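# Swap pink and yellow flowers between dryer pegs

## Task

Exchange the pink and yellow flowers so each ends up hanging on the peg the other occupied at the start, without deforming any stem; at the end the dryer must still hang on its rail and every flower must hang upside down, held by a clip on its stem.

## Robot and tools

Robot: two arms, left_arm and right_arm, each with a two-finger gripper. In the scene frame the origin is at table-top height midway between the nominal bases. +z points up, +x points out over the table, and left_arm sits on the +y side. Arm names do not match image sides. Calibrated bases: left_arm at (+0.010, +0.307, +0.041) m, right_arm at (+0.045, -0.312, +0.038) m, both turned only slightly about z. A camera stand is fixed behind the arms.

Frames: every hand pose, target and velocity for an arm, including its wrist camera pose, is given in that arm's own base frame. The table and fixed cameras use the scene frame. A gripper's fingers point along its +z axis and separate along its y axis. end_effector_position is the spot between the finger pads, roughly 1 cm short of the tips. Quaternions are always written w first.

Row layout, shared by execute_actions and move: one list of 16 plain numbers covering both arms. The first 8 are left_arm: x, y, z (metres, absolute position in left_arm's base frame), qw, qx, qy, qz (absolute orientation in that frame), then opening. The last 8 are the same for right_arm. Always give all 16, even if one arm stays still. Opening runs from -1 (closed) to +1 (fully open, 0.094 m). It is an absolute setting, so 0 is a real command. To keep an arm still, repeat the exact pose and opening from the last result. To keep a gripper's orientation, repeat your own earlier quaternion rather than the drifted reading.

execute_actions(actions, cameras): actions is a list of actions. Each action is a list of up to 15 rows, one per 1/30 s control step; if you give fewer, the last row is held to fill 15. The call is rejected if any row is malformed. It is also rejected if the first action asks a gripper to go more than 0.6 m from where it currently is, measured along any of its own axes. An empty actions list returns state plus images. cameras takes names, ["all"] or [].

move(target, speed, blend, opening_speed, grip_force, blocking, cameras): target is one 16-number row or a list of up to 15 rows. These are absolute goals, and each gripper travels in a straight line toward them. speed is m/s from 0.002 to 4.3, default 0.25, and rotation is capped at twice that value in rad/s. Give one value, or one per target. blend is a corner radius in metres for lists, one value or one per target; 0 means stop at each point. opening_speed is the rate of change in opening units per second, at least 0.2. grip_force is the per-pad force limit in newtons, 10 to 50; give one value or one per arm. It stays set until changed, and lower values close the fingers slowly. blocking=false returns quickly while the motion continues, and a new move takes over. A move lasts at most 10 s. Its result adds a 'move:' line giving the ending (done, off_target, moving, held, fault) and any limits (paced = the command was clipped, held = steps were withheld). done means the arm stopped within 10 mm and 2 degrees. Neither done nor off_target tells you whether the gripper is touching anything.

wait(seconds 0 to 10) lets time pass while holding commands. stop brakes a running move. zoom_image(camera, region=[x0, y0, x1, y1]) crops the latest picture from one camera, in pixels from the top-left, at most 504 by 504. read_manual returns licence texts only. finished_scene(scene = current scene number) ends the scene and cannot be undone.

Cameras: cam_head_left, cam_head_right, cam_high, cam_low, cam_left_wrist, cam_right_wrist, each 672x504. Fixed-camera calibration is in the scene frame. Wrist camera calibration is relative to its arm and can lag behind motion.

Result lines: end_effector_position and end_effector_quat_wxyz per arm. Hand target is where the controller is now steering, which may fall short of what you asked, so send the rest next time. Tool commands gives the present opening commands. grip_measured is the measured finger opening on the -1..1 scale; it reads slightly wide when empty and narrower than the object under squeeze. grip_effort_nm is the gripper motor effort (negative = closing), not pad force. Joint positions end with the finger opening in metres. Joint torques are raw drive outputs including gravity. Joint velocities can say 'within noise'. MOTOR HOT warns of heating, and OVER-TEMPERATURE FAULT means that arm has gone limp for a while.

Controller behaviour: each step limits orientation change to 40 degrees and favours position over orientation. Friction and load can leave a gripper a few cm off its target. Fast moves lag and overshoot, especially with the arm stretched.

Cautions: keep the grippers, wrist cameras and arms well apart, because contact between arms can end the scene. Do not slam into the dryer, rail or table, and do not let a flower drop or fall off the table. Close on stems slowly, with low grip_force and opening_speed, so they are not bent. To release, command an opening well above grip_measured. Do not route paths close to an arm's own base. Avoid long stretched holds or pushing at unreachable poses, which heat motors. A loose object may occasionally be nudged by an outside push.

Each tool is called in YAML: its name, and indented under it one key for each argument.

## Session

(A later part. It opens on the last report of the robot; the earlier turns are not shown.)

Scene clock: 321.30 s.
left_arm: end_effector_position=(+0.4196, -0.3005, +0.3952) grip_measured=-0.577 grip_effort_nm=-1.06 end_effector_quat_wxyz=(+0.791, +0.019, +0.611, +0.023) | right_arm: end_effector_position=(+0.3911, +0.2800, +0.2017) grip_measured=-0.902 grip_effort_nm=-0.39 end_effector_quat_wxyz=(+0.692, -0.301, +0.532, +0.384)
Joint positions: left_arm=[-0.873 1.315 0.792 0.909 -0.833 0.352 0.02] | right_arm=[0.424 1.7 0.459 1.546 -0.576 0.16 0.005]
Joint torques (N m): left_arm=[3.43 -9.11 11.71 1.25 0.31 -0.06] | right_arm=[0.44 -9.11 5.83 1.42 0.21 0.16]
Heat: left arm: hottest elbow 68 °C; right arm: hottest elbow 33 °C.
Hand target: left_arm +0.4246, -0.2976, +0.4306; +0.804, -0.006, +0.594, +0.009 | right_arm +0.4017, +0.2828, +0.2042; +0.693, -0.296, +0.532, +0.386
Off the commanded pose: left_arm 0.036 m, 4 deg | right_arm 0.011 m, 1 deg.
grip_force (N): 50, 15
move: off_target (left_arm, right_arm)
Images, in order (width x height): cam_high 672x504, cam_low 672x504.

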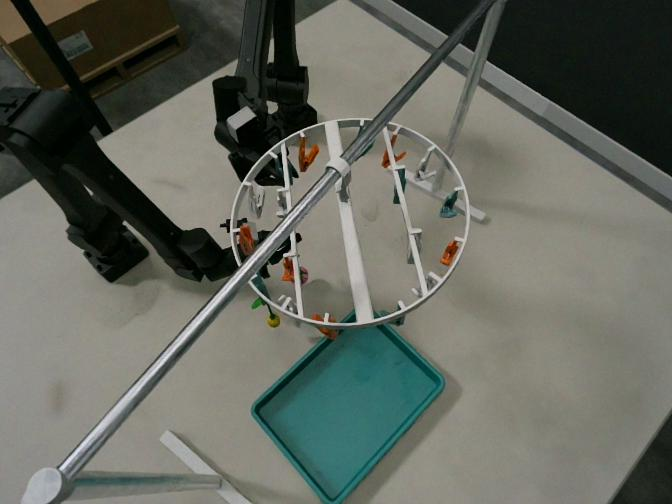

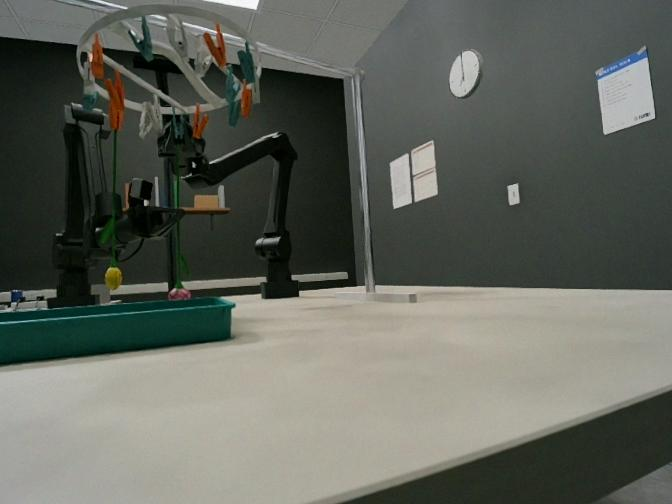

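move:
  target: [0.4265, -0.299, 0.431, 0.8038, -0.0065, 0.5948, 0.0088, -0.64, 0.413, 0.2835, 0.204, 0.6929, -0.2964, 0.5317, 0.3863, -1.0]
  speed: 0.06
  cameras: ["cam_low", "cam_high"]

zoom_image:
  camera: "cam_low"
  region: [130, 80, 230, 180]

zoom_image:
  camera: "cam_high"
  region: [265, 145, 315, 205]

Scene clock: 326.27 s.
left_arm: end_effector_position=(+0.4196, -0.3005, +0.3952) grip_measured=-0.577 grip_effort_nm=-1.06 end_effector_quat_wxyz=(+0.791, +0.019, +0.611, +0.023) | right_arm: end_effector_position=(+0.4005, +0.2828, +0.2015) grip_measured=-0.902 grip_effort_nm=-0.39 end_effector_quat_wxyz=(+0.692, -0.302, +0.532, +0.384)
Joint positions: left_arm=[-0.873 1.315 0.792 0.909 -0.833 0.352 0.02] | right_arm=[0.42 1.715 0.486 1.535 -0.582 0.162 0.005]
Joint torques (N m): left_arm=[3.49 -9.11 11.71 1.25 0.31 -0.06] | right_arm=[-0.21 -9.52 6.04 1.47 0.02 0.19]
Heat: left arm: hottest elbow 68 °C; right arm: hottest elbow 33 °C.
Hand target: left_arm +0.4246, -0.2976, +0.4306; +0.804, -0.006, +0.594, +0.009 | right_arm +0.4127, +0.2832, +0.2041; +0.693, -0.296, +0.532, +0.386
Off the commanded pose: left_arm 0.036 m, 4 deg | right_arm 0.013 m, 1 deg.
grip_force (N): 50, 15
move: off_target (left_arm, right_arm)
Images, in order (width x height): cam_high 672x504, cam_low 672x504.

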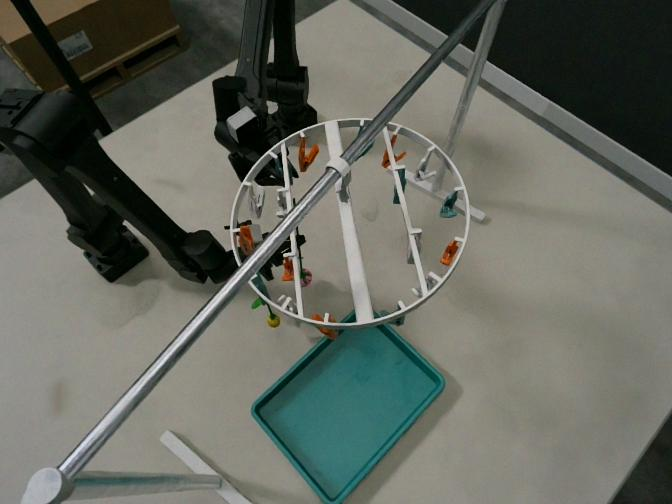

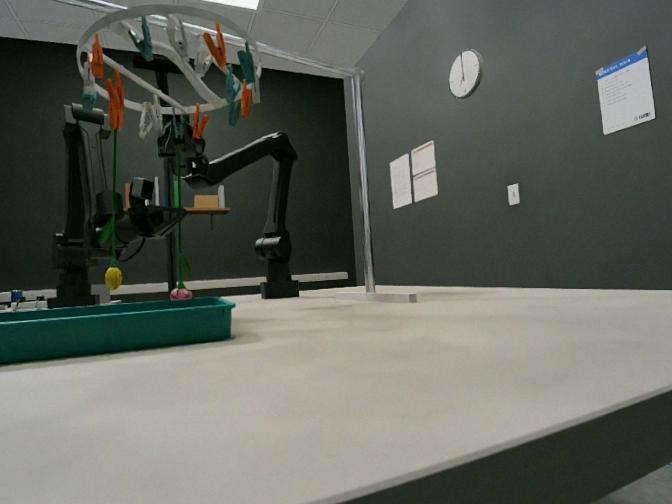

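Scaled by 5.040 from the camera's 672x504 image, which has a finer 960x720 frame.

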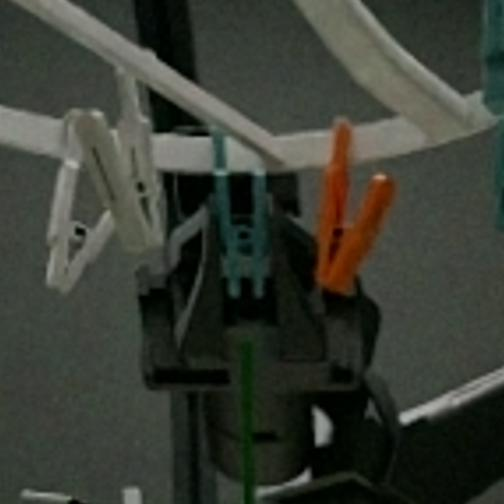

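Scaled by 8.400 from the camera's 672x504 image, which has a finer 960x720 frame.

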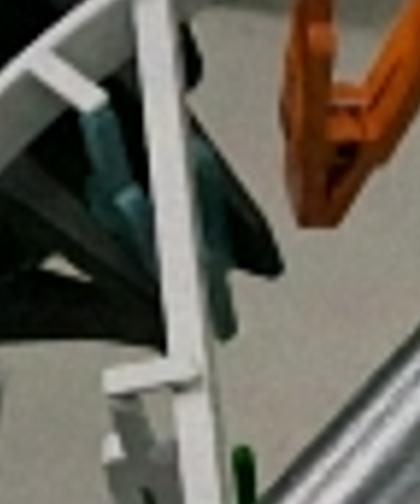

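move:
  target: [0.4265, -0.299, 0.431, 0.8038, -0.0065, 0.5948, 0.0088, -0.64, 0.387, 0.287, 0.204, 0.6929, -0.2964, 0.5317, 0.3863, -1.0]
  speed: 0.06
  cameras: ["cam_low", "cam_high"]

zoom_image:
  camera: "cam_low"
  region: [130, 80, 230, 180]

zoom_image:
  camera: "cam_high"
  region: [265, 145, 315, 205]

Scene clock: 343.50 s.
left_arm: end_effector_position=(+0.4196, -0.3005, +0.3952) grip_measured=-0.577 grip_effort_nm=-1.06 end_effector_quat_wxyz=(+0.791, +0.019, +0.611, +0.023) | right_arm: end_effector_position=(+0.3928, +0.2852, +0.1990) grip_measured=-0.902 grip_effort_nm=-0.39 end_effector_quat_wxyz=(+0.690, -0.295, +0.539, +0.384)
Joint positions: left_arm=[-0.873 1.315 0.792 0.909 -0.833 0.352 0.02] | right_arm=[0.441 1.706 0.464 1.535 -0.548 0.162 0.005]
Joint torques (N m): left_arm=[3.37 -9.11 11.71 1.25 0.31 -0.06] | right_arm=[1.32 -11.4 3.11 2.24 0.19 0.04]
Heat: left arm: hottest elbow 69 °C; right arm: hottest elbow 34 °C.
Hand target: left_arm +0.4246, -0.2976, +0.4306; +0.804, -0.006, +0.594, +0.009 | right_arm +0.3871, +0.2869, +0.2039; +0.693, -0.296, +0.532, +0.386
Off the commanded pose: left_arm 0.036 m, 4 deg | right_arm 0.008 m, 1 deg.
grip_force (N): 50, 15
move: off_target (left_arm)
Images, in order (width x height): cam_high 672x504, cam_low 672x504.

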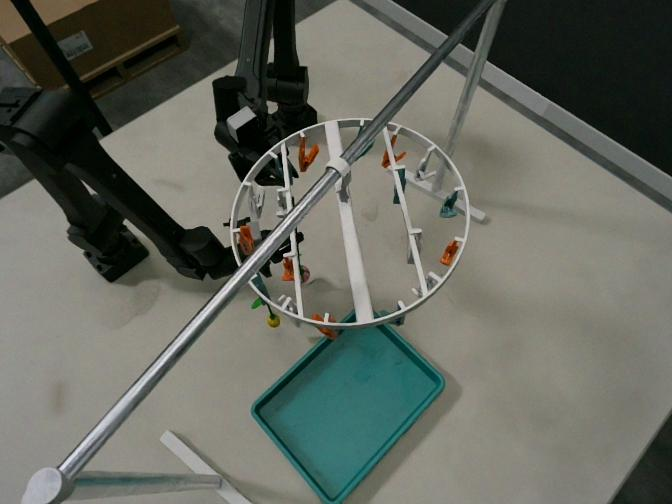

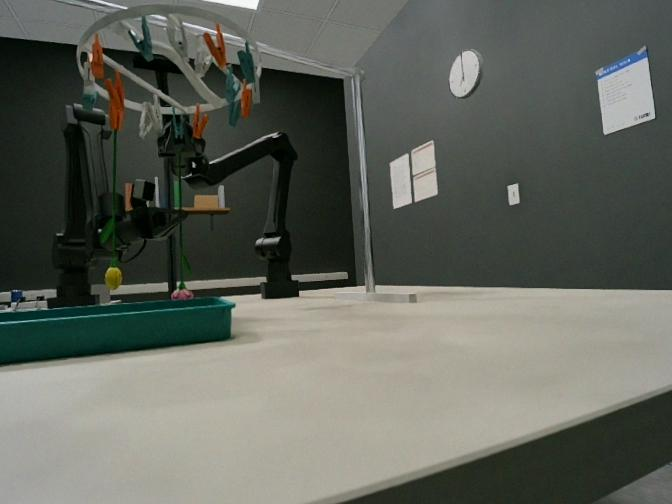

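Scaled by 5.040 from the camera's 672x504 image, which has a finer 960x720 frame.

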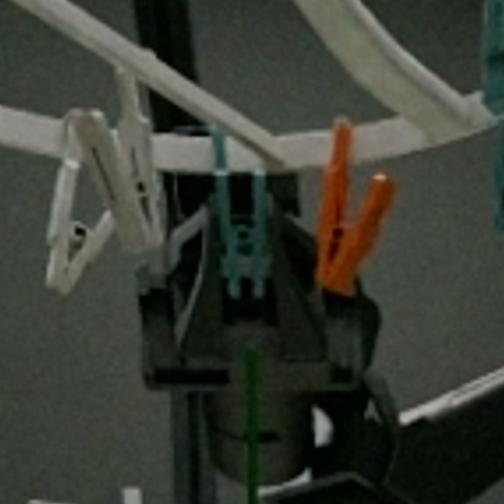

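Scaled by 8.400 from the camera's 672x504 image, which has a finer 960x720 frame.

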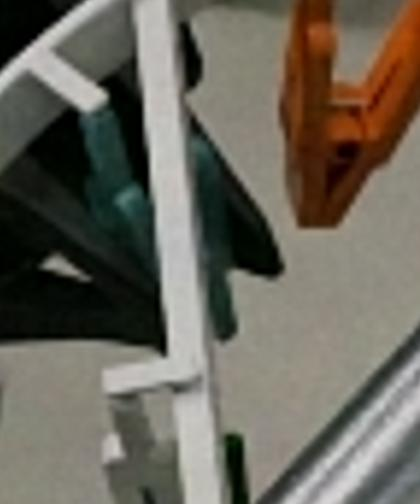

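move:
  target:
    - [0.4265, -0.299, 0.431, 0.8038, -0.0065, 0.5948, 0.0088, -0.64, 0.381, 0.287, 0.206, 0.6929, -0.2964, 0.5317, 0.3863, -1.0]
    - [0.4265, -0.299, 0.431, 0.8038, -0.0065, 0.5948, 0.0088, -0.64, 0.381, 0.287, 0.228, 0.6929, -0.2964, 0.5317, 0.3863, -1.0]
  speed: 0.06
  blend: 0.01
  cameras: ["cam_low", "cam_high"]

zoom_image:
  camera: "cam_low"
  region: [150, 100, 210, 160]

zoom_image:
  camera: "cam_high"
  region: [265, 145, 315, 205]

Scene clock: 355.07 s.
left_arm: end_effector_position=(+0.4196, -0.3006, +0.3954) grip_measured=-0.577 grip_effort_nm=-1.06 end_effector_quat_wxyz=(+0.791, +0.019, +0.611, +0.023) | right_arm: end_effector_position=(+0.3848, +0.2839, +0.2269) grip_measured=-0.902 grip_effort_nm=-0.39 end_effector_quat_wxyz=(+0.695, -0.294, +0.532, +0.384)
Joint positions: left_arm=[-0.873 1.315 0.793 0.909 -0.833 0.352 0.02] | right_arm=[0.449 1.597 0.451 1.455 -0.54 0.162 0.005]
Joint torques (N m): left_arm=[3.43 -9.05 11.7 1.25 0.3 -0.06] | right_arm=[1.26 -10.52 4.15 1.43 0.2 0.02]
Heat: left arm: hottest elbow 70 °C; right arm: hottest elbow 34 °C.
Hand target: left_arm +0.4246, -0.2977, +0.4305; +0.804, -0.006, +0.594, +0.009 | right_arm +0.3810, +0.2871, +0.2281; +0.693, -0.297, +0.531, +0.386
Off the commanded pose: left_arm 0.036 m, 4 deg | right_arm 0.005 m, 0 deg.
grip_force (N): 50, 15
move: off_target (left_arm); blend cut to 0.0032 m at target 1
Images, in order (width x height): cam_high 672x504, cam_low 672x504.

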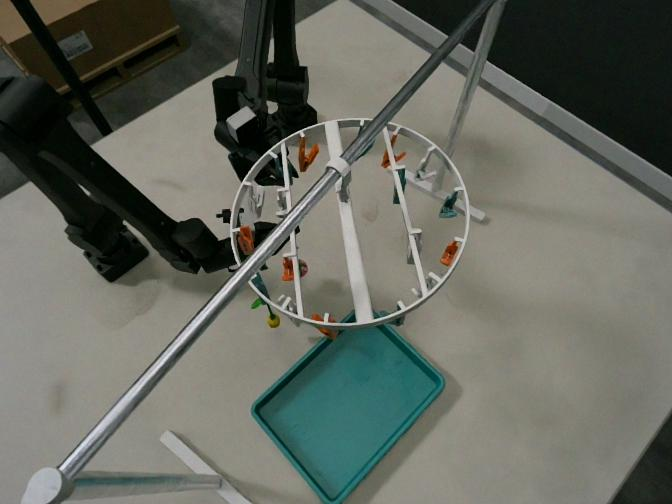

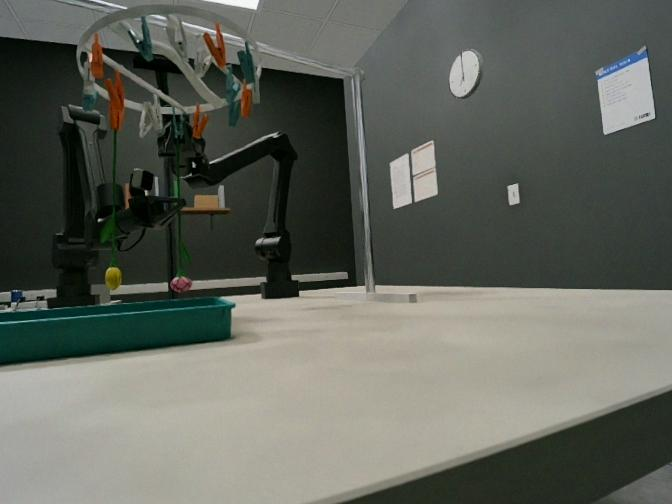

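Scaled by 8.400 from the camera's 672x504 image, which has a finer 960x720 frame.

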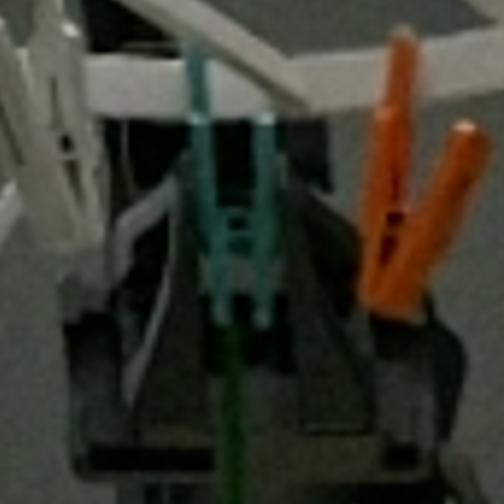

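Scaled by 8.400 from the camera's 672x504 image, which has a finer 960x720 frame.

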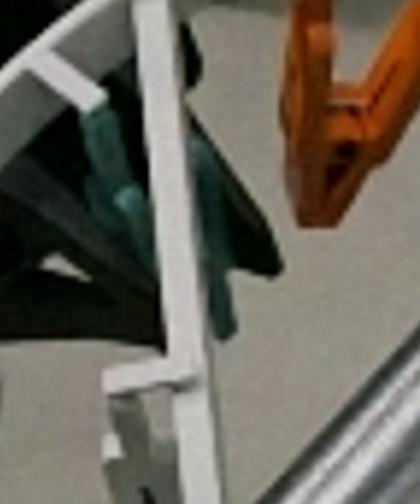

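move:
  target: [0.4265, -0.299, 0.431, 0.8038, -0.0065, 0.5948, 0.0088, -0.64, 0.385, 0.2905, 0.228, 0.6929, -0.2964, 0.5317, 0.3863, -1.0]
  speed: 0.06
  cameras: ["cam_low", "cam_high"]

zoom_image:
  camera: "cam_low"
  region: [150, 100, 210, 160]

zoom_image:
  camera: "cam_high"
  region: [265, 145, 315, 205]

Scene clock: 361.87 s.
left_arm: end_effector_position=(+0.4196, -0.3006, +0.3954) grip_measured=-0.577 grip_effort_nm=-1.06 end_effector_quat_wxyz=(+0.791, +0.019, +0.611, +0.023) | right_arm: end_effector_position=(+0.3846, +0.2852, +0.2258) grip_measured=-0.902 grip_effort_nm=-0.39 end_effector_quat_wxyz=(+0.693, -0.294, +0.534, +0.384)
Joint positions: left_arm=[-0.873 1.315 0.793 0.909 -0.833 0.352 0.02] | right_arm=[0.452 1.597 0.451 1.449 -0.536 0.162 0.005]
Joint torques (N m): left_arm=[3.43 -9.11 11.69 1.24 0.3 -0.06] | right_arm=[1.38 -9.52 5.09 1.42 0.19 0]
Heat: left arm: hottest elbow 69 °C; right arm: hottest elbow 34 °C.
Hand target: left_arm +0.4246, -0.2977, +0.4305; +0.804, -0.006, +0.594, +0.009 | right_arm +0.3850, +0.2905, +0.2282; +0.693, -0.296, +0.532, +0.386
Off the commanded pose: left_arm 0.036 m, 4 deg | right_arm 0.006 m, 0 deg.
grip_force (N): 50, 15
move: off_target (left_arm)
Images, in order (width x height): cam_high 672x504, cam_low 672x504.

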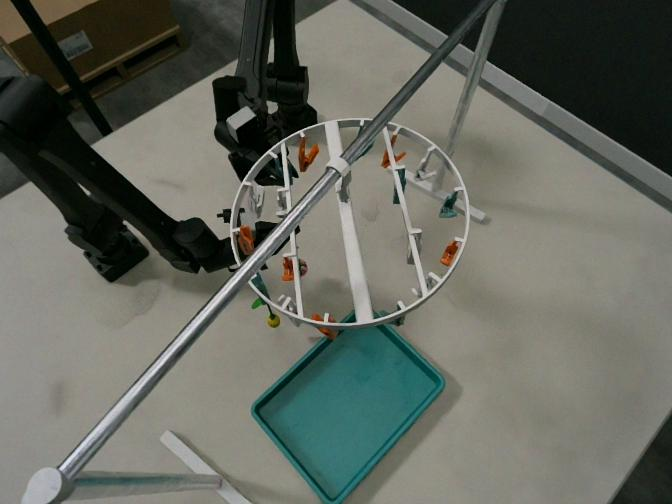

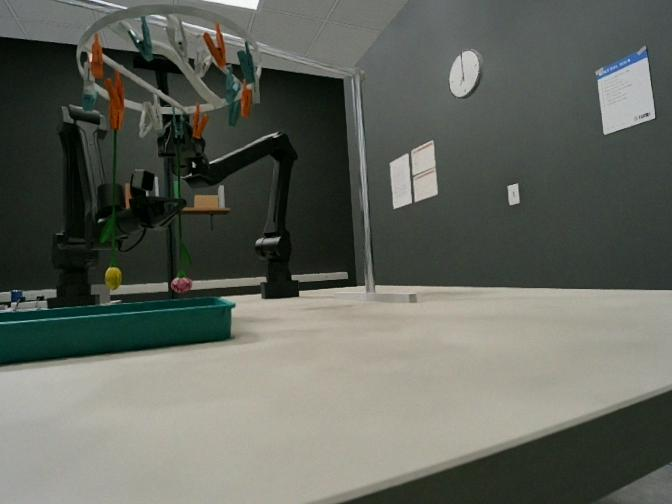

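Scaled by 8.400 from the camera's 672x504 image, which has a finer 960x720 frame.

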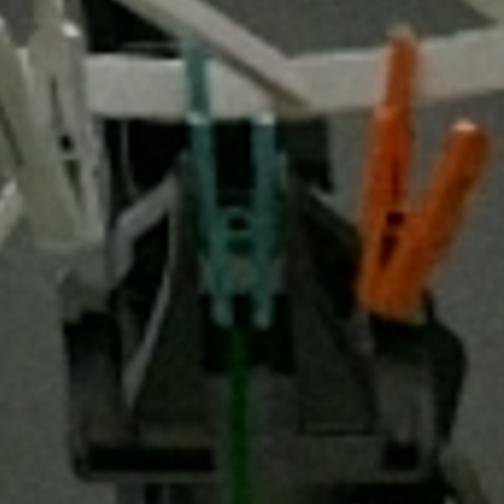

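Scaled by 8.400 from the camera's 672x504 image, which has a finer 960x720 frame.

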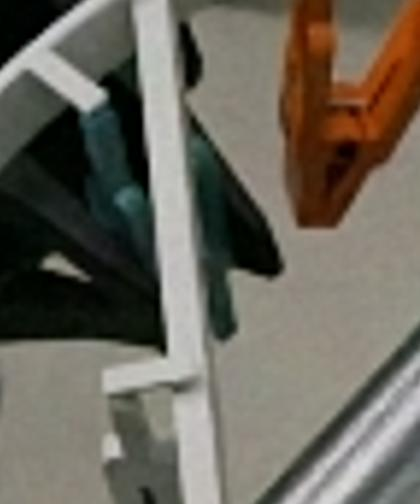

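move:
  target: [0.4265, -0.299, 0.431, 0.8038, -0.0065, 0.5948, 0.0088, -0.64, 0.386, 0.291, 0.237, 0.6929, -0.2964, 0.5317, 0.3863, -1.0]
  speed: 0.05
  cameras: ["cam_low"]

zoom_image:
  camera: "cam_low"
  region: [150, 100, 210, 160]

Scene clock: 368.60 s.
left_arm: end_effector_position=(+0.4196, -0.3006, +0.3954) grip_measured=-0.577 grip_effort_nm=-1.06 end_effector_quat_wxyz=(+0.791, +0.019, +0.611, +0.023) | right_arm: end_effector_position=(+0.3848, +0.2853, +0.2282) grip_measured=-0.902 grip_effort_nm=-0.38 end_effector_quat_wxyz=(+0.689, -0.293, +0.540, +0.385)
Joint positions: left_arm=[-0.873 1.315 0.793 0.909 -0.833 0.352 0.02] | right_arm=[0.452 1.573 0.451 1.41 -0.536 0.162 0.005]
Joint torques (N m): left_arm=[3.43 -9.11 11.7 1.24 0.3 -0.07] | right_arm=[1.38 -10.17 5.74 1.5 0.17 -0.01]
Heat: left arm: hottest elbow 69 °C; right arm: hottest elbow 34 °C.
Hand target: left_arm +0.4246, -0.2977, +0.4305; +0.804, -0.006, +0.594, +0.009 | right_arm +0.3859, +0.2909, +0.2370; +0.693, -0.296, +0.532, +0.386
Off the commanded pose: left_arm 0.036 m, 4 deg | right_arm 0.011 m, 1 deg.
grip_force (N): 50, 15
move: off_target (left_arm, right_arm)
Images, in order (width x height): cam_low 672x504.

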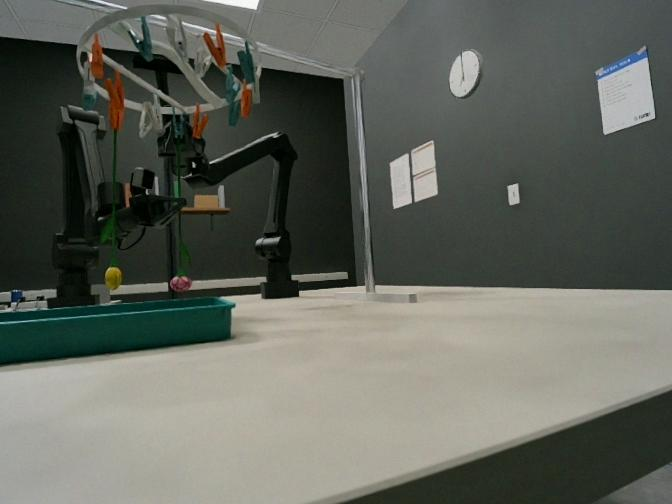

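Scaled by 8.400 from the camera's 672x504 image, which has a finer 960x720 frame.

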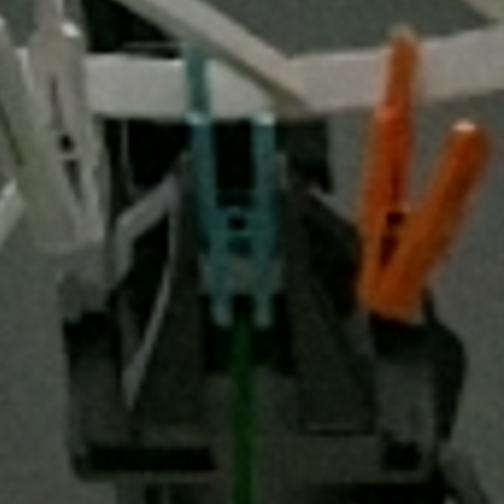

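move:
  target: [0.4265, -0.299, 0.431, 0.8038, -0.0065, 0.5948, 0.0088, -0.64, 0.3855, 0.290, 0.246, 0.6929, -0.2964, 0.5317, 0.3863, -1.0]
  speed: 0.05
  cameras: ["cam_low"]

zoom_image:
  camera: "cam_low"
  region: [150, 100, 210, 160]

Scene clock: 371.60 s.
left_arm: end_effector_position=(+0.4196, -0.3006, +0.3954) grip_measured=-0.577 grip_effort_nm=-1.06 end_effector_quat_wxyz=(+0.791, +0.019, +0.611, +0.023) | right_arm: end_effector_position=(+0.3837, +0.2847, +0.2363) grip_measured=-0.902 grip_effort_nm=-0.39 end_effector_quat_wxyz=(+0.688, -0.293, +0.541, +0.385)
Joint positions: left_arm=[-0.873 1.315 0.793 0.909 -0.833 0.352 0.02] | right_arm=[0.452 1.537 0.451 1.372 -0.536 0.162 0.005]
Joint torques (N m): left_arm=[3.37 -9.11 11.71 1.25 0.3 -0.06] | right_arm=[1.14 -9.93 6.15 1.4 0.12 0.02]
Heat: left arm: hottest elbow 69 °C; right arm: hottest elbow 34 °C.
Hand target: left_arm +0.4246, -0.2977, +0.4305; +0.804, -0.006, +0.594, +0.009 | right_arm +0.3853, +0.2899, +0.2462; +0.693, -0.296, +0.531, +0.386
Off the commanded pose: left_arm 0.036 m, 4 deg | right_arm 0.011 m, 1 deg.
grip_force (N): 50, 15
move: off_target (left_arm, right_arm)
Images, in order (width x height): cam_low 672x504.

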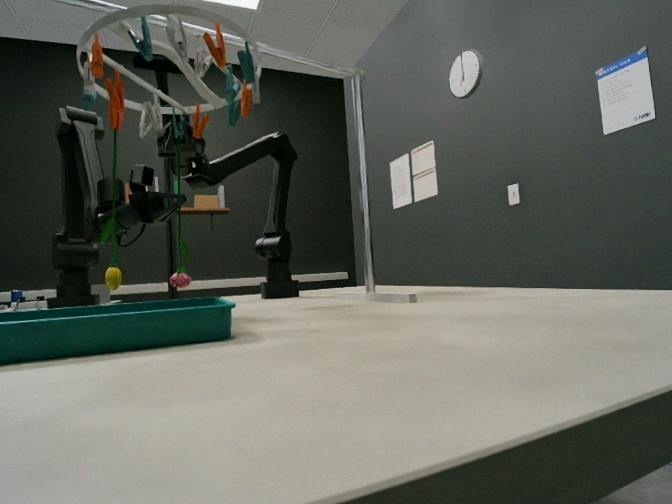

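Scaled by 8.400 from the camera's 672x504 image, which has a finer 960x720 frame.

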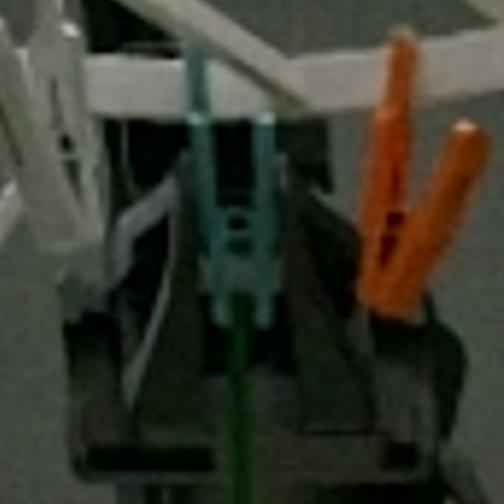

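move:
  target: [0.4265, -0.299, 0.431, 0.8038, -0.0065, 0.5948, 0.0088, -0.64, 0.387, 0.2905, 0.2525, 0.6929, -0.2964, 0.5317, 0.3863, -1.0]
  speed: 0.05
  cameras: ["cam_low", "cam_high"]

zoom_image:
  camera: "cam_low"
  region: [150, 100, 210, 160]

zoom_image:
  camera: "cam_high"
  region: [265, 145, 315, 205]

Scene clock: 377.67 s.
left_arm: end_effector_position=(+0.4196, -0.3006, +0.3954) grip_measured=-0.577 grip_effort_nm=-1.06 end_effector_quat_wxyz=(+0.791, +0.019, +0.611, +0.023) | right_arm: end_effector_position=(+0.3833, +0.2845, +0.2394) grip_measured=-0.902 grip_effort_nm=-0.38 end_effector_quat_wxyz=(+0.686, -0.293, +0.544, +0.385)
Joint positions: left_arm=[-0.873 1.315 0.793 0.909 -0.833 0.352 0.02] | right_arm=[0.452 1.516 0.451 1.344 -0.536 0.162 0.005]
Joint torques (N m): left_arm=[3.43 -9.11 11.7 1.24 0.3 -0.07] | right_arm=[1.26 -9.93 6.9 1.55 0.09 0.02]
Heat: left arm: hottest elbow 69 °C; right arm: hottest elbow 34 °C.
Hand target: left_arm +0.4246, -0.2977, +0.4305; +0.804, -0.006, +0.594, +0.009 | right_arm +0.3867, +0.2903, +0.2526; +0.693, -0.296, +0.532, +0.386
Off the commanded pose: left_arm 0.036 m, 4 deg | right_arm 0.015 m, 2 deg.
grip_force (N): 50, 15
move: off_target (left_arm, right_arm)
Images, in order (width x height): cam_high 672x504, cam_low 672x504.

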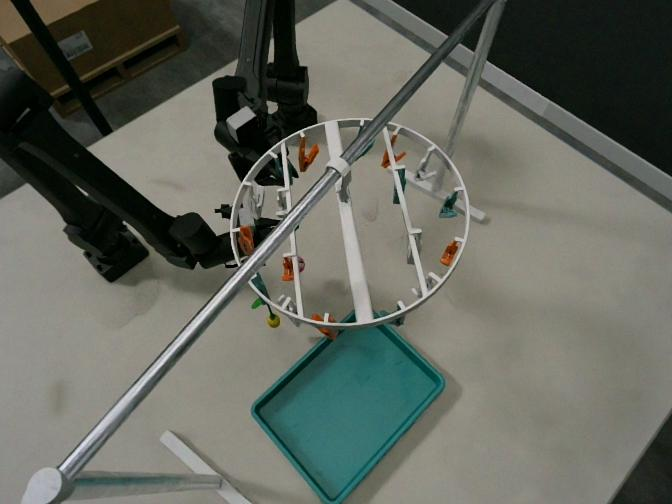

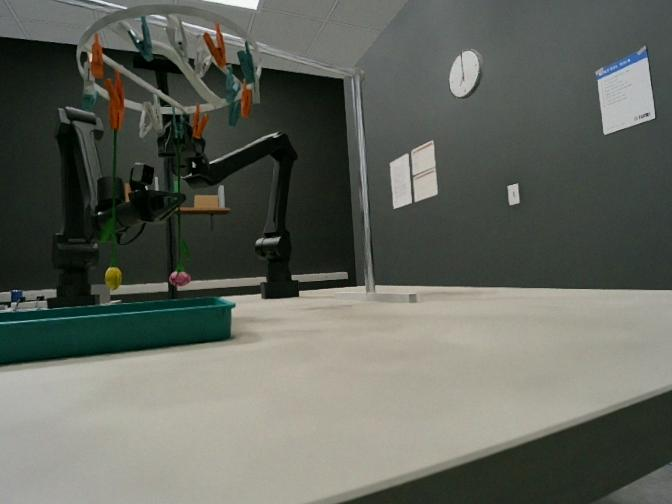

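Scaled by 8.400 from the camera's 672x504 image, which has a finer 960x720 frame.

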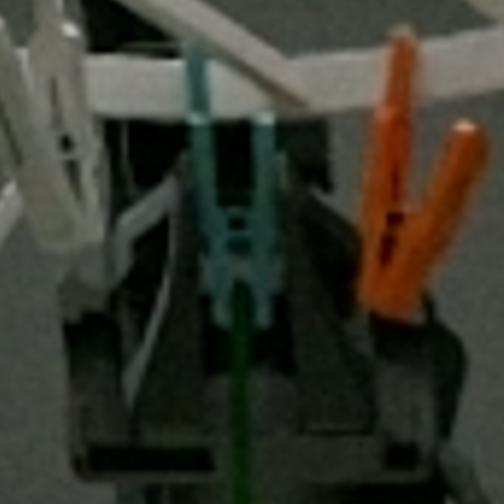

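Scaled by 8.400 from the camera's 672x504 image, which has a finer 960x720 frame.

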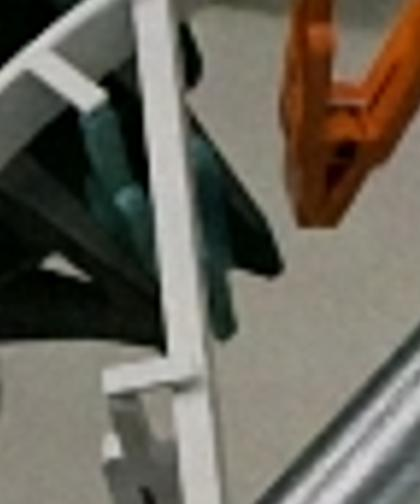

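move:
  target: [0.4265, -0.299, 0.431, 0.8038, -0.0065, 0.5948, 0.0088, -0.64, 0.388, 0.290, 0.260, 0.6929, -0.2964, 0.5317, 0.3863, -1.0]
  speed: 0.05
  cameras: ["cam_low"]

zoom_image:
  camera: "cam_low"
  region: [150, 100, 210, 160]

Scene clock: 382.70 s.
left_arm: end_effector_position=(+0.4196, -0.3006, +0.3954) grip_measured=-0.577 grip_effort_nm=-1.06 end_effector_quat_wxyz=(+0.791, +0.019, +0.611, +0.023) | right_arm: end_effector_position=(+0.3824, +0.2841, +0.2441) grip_measured=-0.902 grip_effort_nm=-0.39 end_effector_quat_wxyz=(+0.684, -0.293, +0.546, +0.385)
Joint positions: left_arm=[-0.873 1.315 0.793 0.909 -0.833 0.352 0.02] | right_arm=[0.452 1.49 0.451 1.312 -0.536 0.162 0.005]
Joint torques (N m): left_arm=[3.43 -9.11 11.7 1.26 0.3 -0.06] | right_arm=[1.03 -9.88 7.47 1.52 -0.01 0.02]
Heat: left arm: hottest elbow 69 °C; right arm: hottest elbow 34 °C.
Hand target: left_arm +0.4246, -0.2977, +0.4305; +0.804, -0.006, +0.594, +0.009 | right_arm +0.3875, +0.2897, +0.2601; +0.693, -0.296, +0.532, +0.386
Off the commanded pose: left_arm 0.036 m, 4 deg | right_arm 0.018 m, 2 deg.
grip_force (N): 50, 15
move: off_target (left_arm, right_arm)
Images, in order (width x height): cam_low 672x504.

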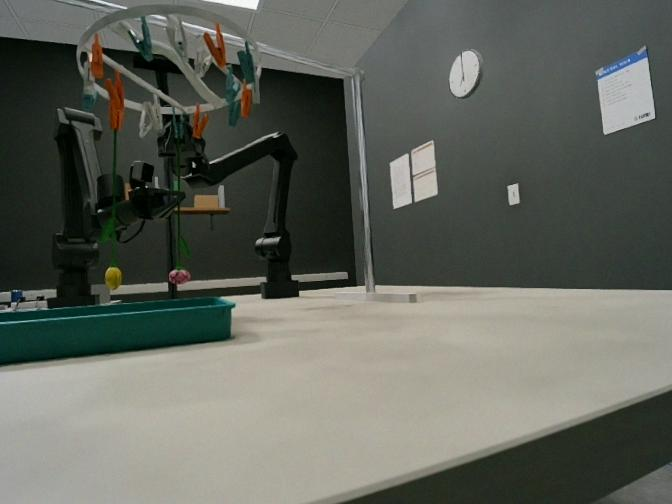

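Scaled by 8.400 from the camera's 672x504 image, which has a finer 960x720 frame.

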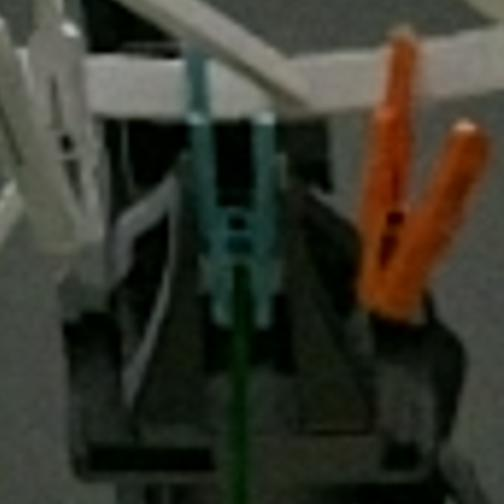

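zoom_image:
  camera: "cam_low"
  region: [163, 110, 197, 144]

Scaled by 14.824 from the camera's 672x504 image, which has a finer 960x720 frame.

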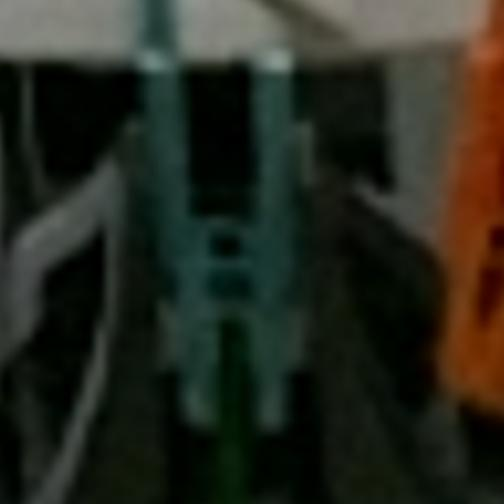

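move:
  target: [0.4265, -0.299, 0.431, 0.8038, -0.0065, 0.5948, 0.0088, -0.64, 0.395, 0.288, 0.252, 0.6929, -0.2964, 0.5317, 0.3863, -1.0]
  speed: 0.05
  cameras: ["cam_low", "cam_high"]

zoom_image:
  camera: "cam_low"
  region: [163, 110, 197, 144]

zoom_image:
  camera: "cam_high"
  region: [265, 145, 315, 205]

Scene clock: 411.33 s.
left_arm: end_effector_position=(+0.4196, -0.3006, +0.3954) grip_measured=-0.577 grip_effort_nm=-1.06 end_effector_quat_wxyz=(+0.791, +0.019, +0.611, +0.023) | right_arm: end_effector_position=(+0.3819, +0.2862, +0.2367) grip_measured=-0.902 grip_effort_nm=-0.39 end_effector_quat_wxyz=(+0.678, -0.298, +0.549, +0.388)
Joint positions: left_arm=[-0.873 1.315 0.793 0.909 -0.833 0.352 0.02] | right_arm=[0.452 1.51 0.451 1.321 -0.55 0.162 0.005]
Joint torques (N m): left_arm=[3.49 -9.11 11.7 1.24 0.3 -0.06] | right_arm=[0.03 -7.88 8.01 2.5 -0.01 0.06]
Heat: left arm: hottest elbow 69 °C; right arm: hottest elbow 35 °C.
Hand target: left_arm +0.4246, -0.2977, +0.4305; +0.804, -0.006, +0.594, +0.009 | right_arm +0.3942, +0.2875, +0.2520; +0.693, -0.297, +0.532, +0.386
Off the commanded pose: left_arm 0.036 m, 4 deg | right_arm 0.020 m, 3 deg.
grip_force (N): 50, 15
move: off_target (left_arm, right_arm)
Images, in order (width x height): cam_high 672x504, cam_low 672x504.

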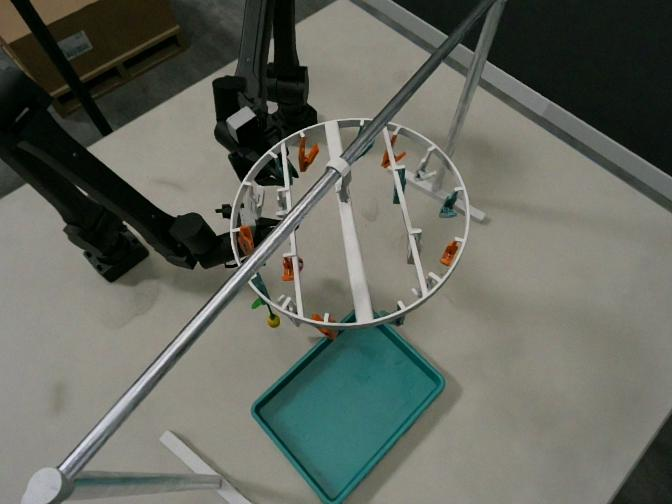

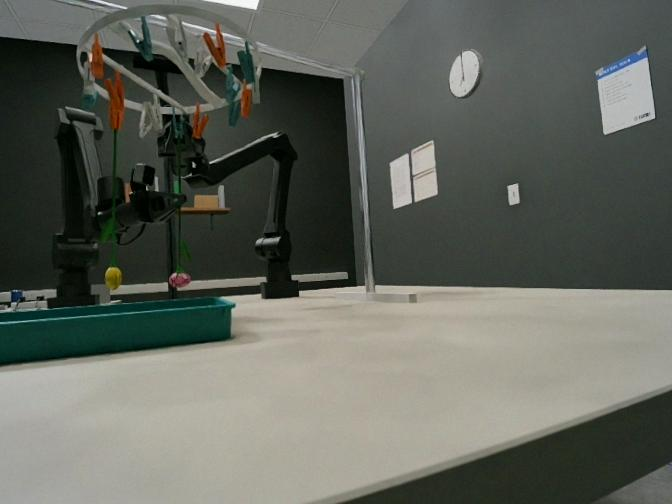

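Scaled by 14.824 from the camera's 672x504 image, which has a finer 960x720 frame.

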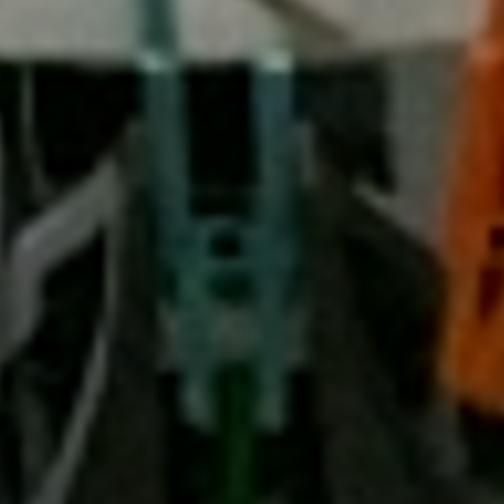

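Scaled by 8.400 from the camera's 672x504 image, which has a finer 960x720 frame.

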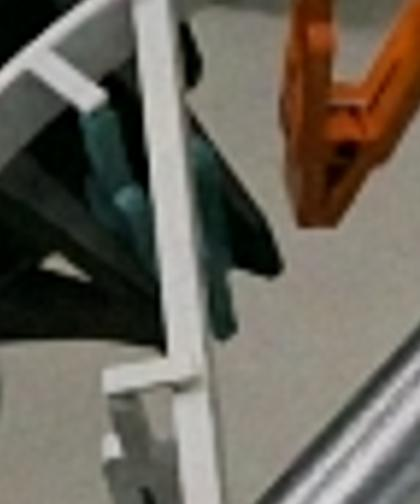

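move:
  target: [0.4265, -0.299, 0.431, 0.8038, -0.0065, 0.5948, 0.0088, -0.64, 0.402, 0.287, 0.250, 0.6929, -0.2964, 0.5317, 0.3863, -1.0]
  speed: 0.05
  cameras: ["cam_low", "cam_high"]

zoom_image:
  camera: "cam_low"
  region: [163, 110, 197, 144]

zoom_image:
  camera: "cam_high"
  region: [265, 145, 315, 205]

Scene clock: 418.73 s.
left_arm: end_effector_position=(+0.4196, -0.3006, +0.3954) grip_measured=-0.577 grip_effort_nm=-1.06 end_effector_quat_wxyz=(+0.791, +0.019, +0.611, +0.023) | right_arm: end_effector_position=(+0.3890, +0.2858, +0.2364) grip_measured=-0.902 grip_effort_nm=-0.39 end_effector_quat_wxyz=(+0.679, -0.299, +0.547, +0.387)
Joint positions: left_arm=[-0.873 1.315 0.793 0.909 -0.833 0.352 0.02] | right_arm=[0.442 1.529 0.467 1.329 -0.561 0.162 0.005]
Joint torques (N m): left_arm=[3.37 -9.11 11.7 1.26 0.29 -0.06] | right_arm=[-0.15 -7.94 7.95 2.55 -0.01 0.1]
Heat: left arm: hottest elbow 70 °C; right arm: hottest elbow 36 °C.
Hand target: left_arm +0.4246, -0.2977, +0.4305; +0.804, -0.006, +0.594, +0.009 | right_arm +0.4013, +0.2866, +0.2499; +0.693, -0.297, +0.532, +0.386
Off the commanded pose: left_arm 0.036 m, 4 deg | right_arm 0.019 m, 2 deg.
grip_force (N): 50, 15
move: off_target (left_arm, right_arm)
Images, in order (width x height): cam_high 672x504, cam_low 672x504.

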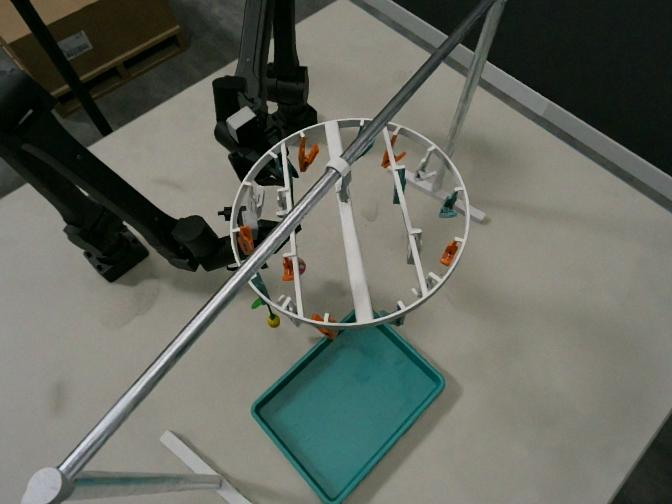

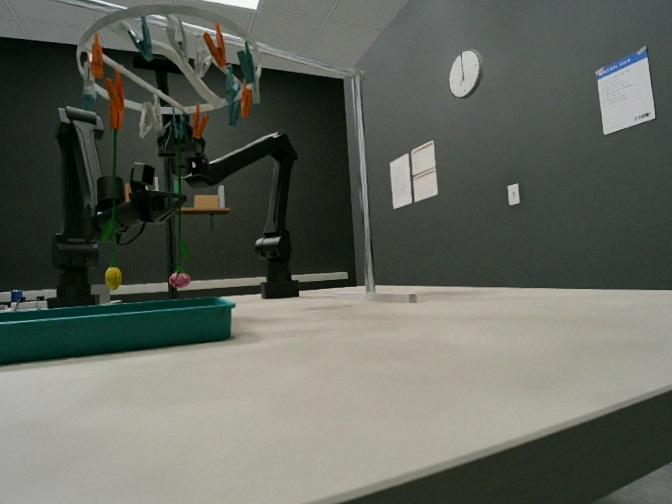

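Scaled by 14.824 from the camera's 672x504 image, which has a finer 960x720 frame.

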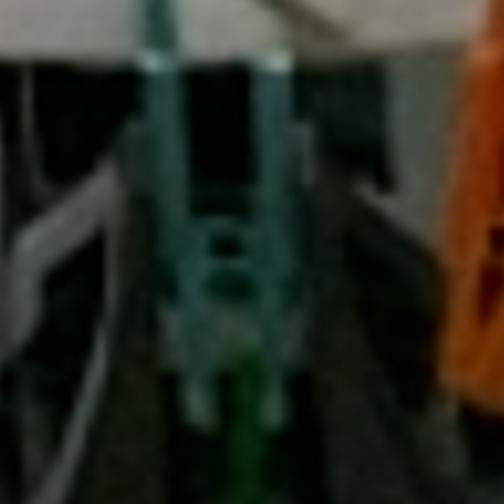

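Scaled by 8.400 from the camera's 672x504 image, which has a finer 960x720 frame.

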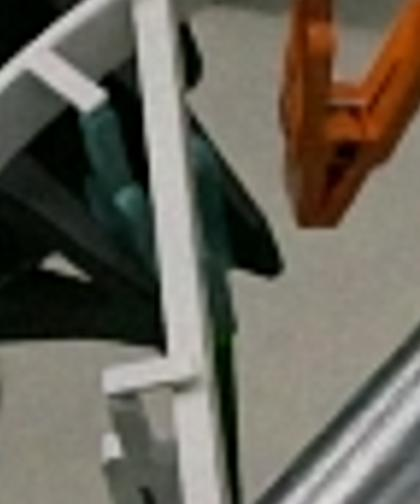

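move:
  target: [0.4265, -0.299, 0.431, 0.8038, -0.0065, 0.5948, 0.0088, -0.64, 0.393, 0.283, 0.255, 0.6929, -0.2964, 0.5317, 0.3863, -1.0]
  speed: 0.05
  cameras: ["cam_low", "cam_high"]

zoom_image:
  camera: "cam_low"
  region: [163, 110, 197, 144]

zoom_image:
  camera: "cam_high"
  region: [265, 145, 315, 205]

Scene clock: 448.97 s.
left_arm: end_effector_position=(+0.4196, -0.3006, +0.3954) grip_measured=-0.577 grip_effort_nm=-1.06 end_effector_quat_wxyz=(+0.791, +0.019, +0.611, +0.023) | right_arm: end_effector_position=(+0.3874, +0.2849, +0.2438) grip_measured=-0.902 grip_effort_nm=-0.39 end_effector_quat_wxyz=(+0.684, -0.300, +0.540, +0.387)
Joint positions: left_arm=[-0.873 1.315 0.793 0.909 -0.833 0.352 0.02] | right_arm=[0.441 1.513 0.467 1.329 -0.561 0.162 0.005]
Joint torques (N m): left_arm=[3.43 -9.11 11.7 1.25 0.3 -0.06] | right_arm=[-0.21 -9.82 6.34 1.89 0.03 0.11]
Heat: left arm: hottest elbow 70 °C; right arm: hottest elbow 36 °C.
Hand target: left_arm +0.4246, -0.2977, +0.4305; +0.804, -0.006, +0.594, +0.009 | right_arm +0.3928, +0.2828, +0.2549; +0.693, -0.297, +0.532, +0.386
Off the commanded pose: left_arm 0.036 m, 4 deg | right_arm 0.013 m, 1 deg.
grip_force (N): 50, 15
move: off_target (left_arm, right_arm)
Images, in order (width x height): cam_high 672x504, cam_low 672x504.

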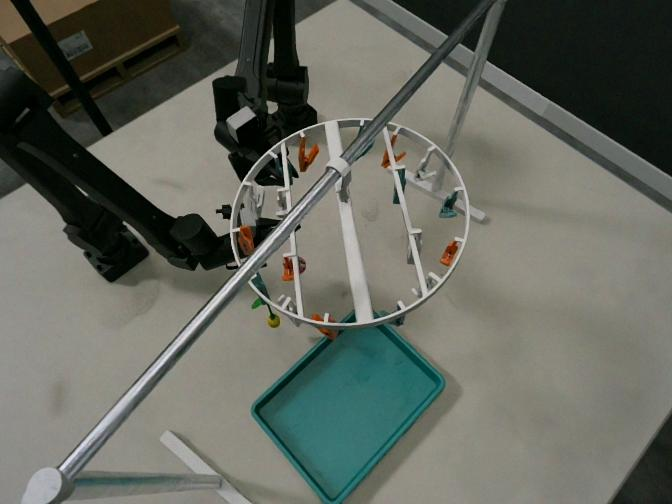

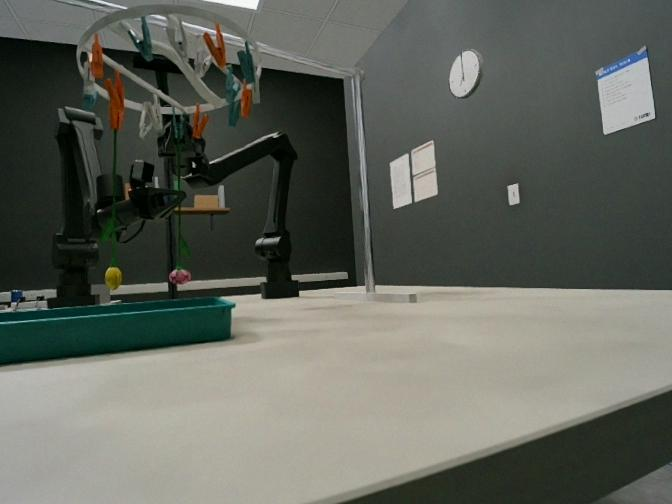

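Scaled by 14.824 from the camera's 672x504 image, which has a finer 960x720 frame.

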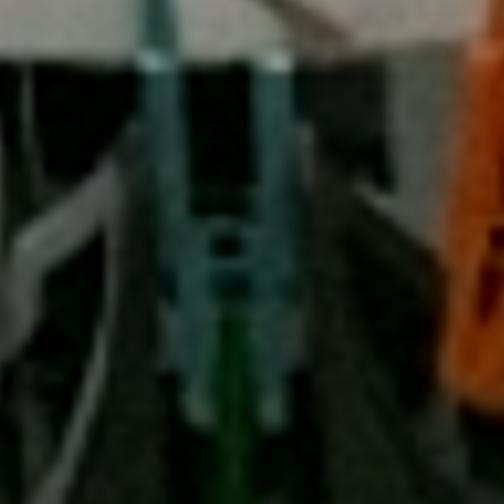

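Scaled by 8.400 from the camera's 672x504 image, which has a finer 960x720 frame.

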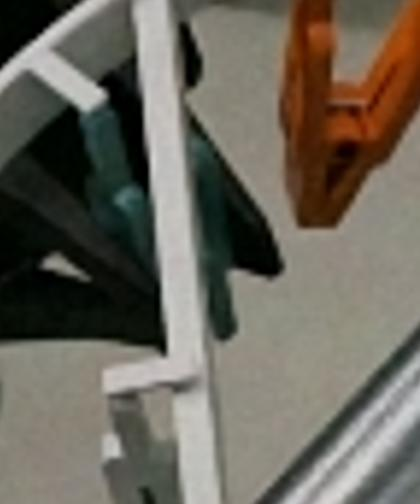

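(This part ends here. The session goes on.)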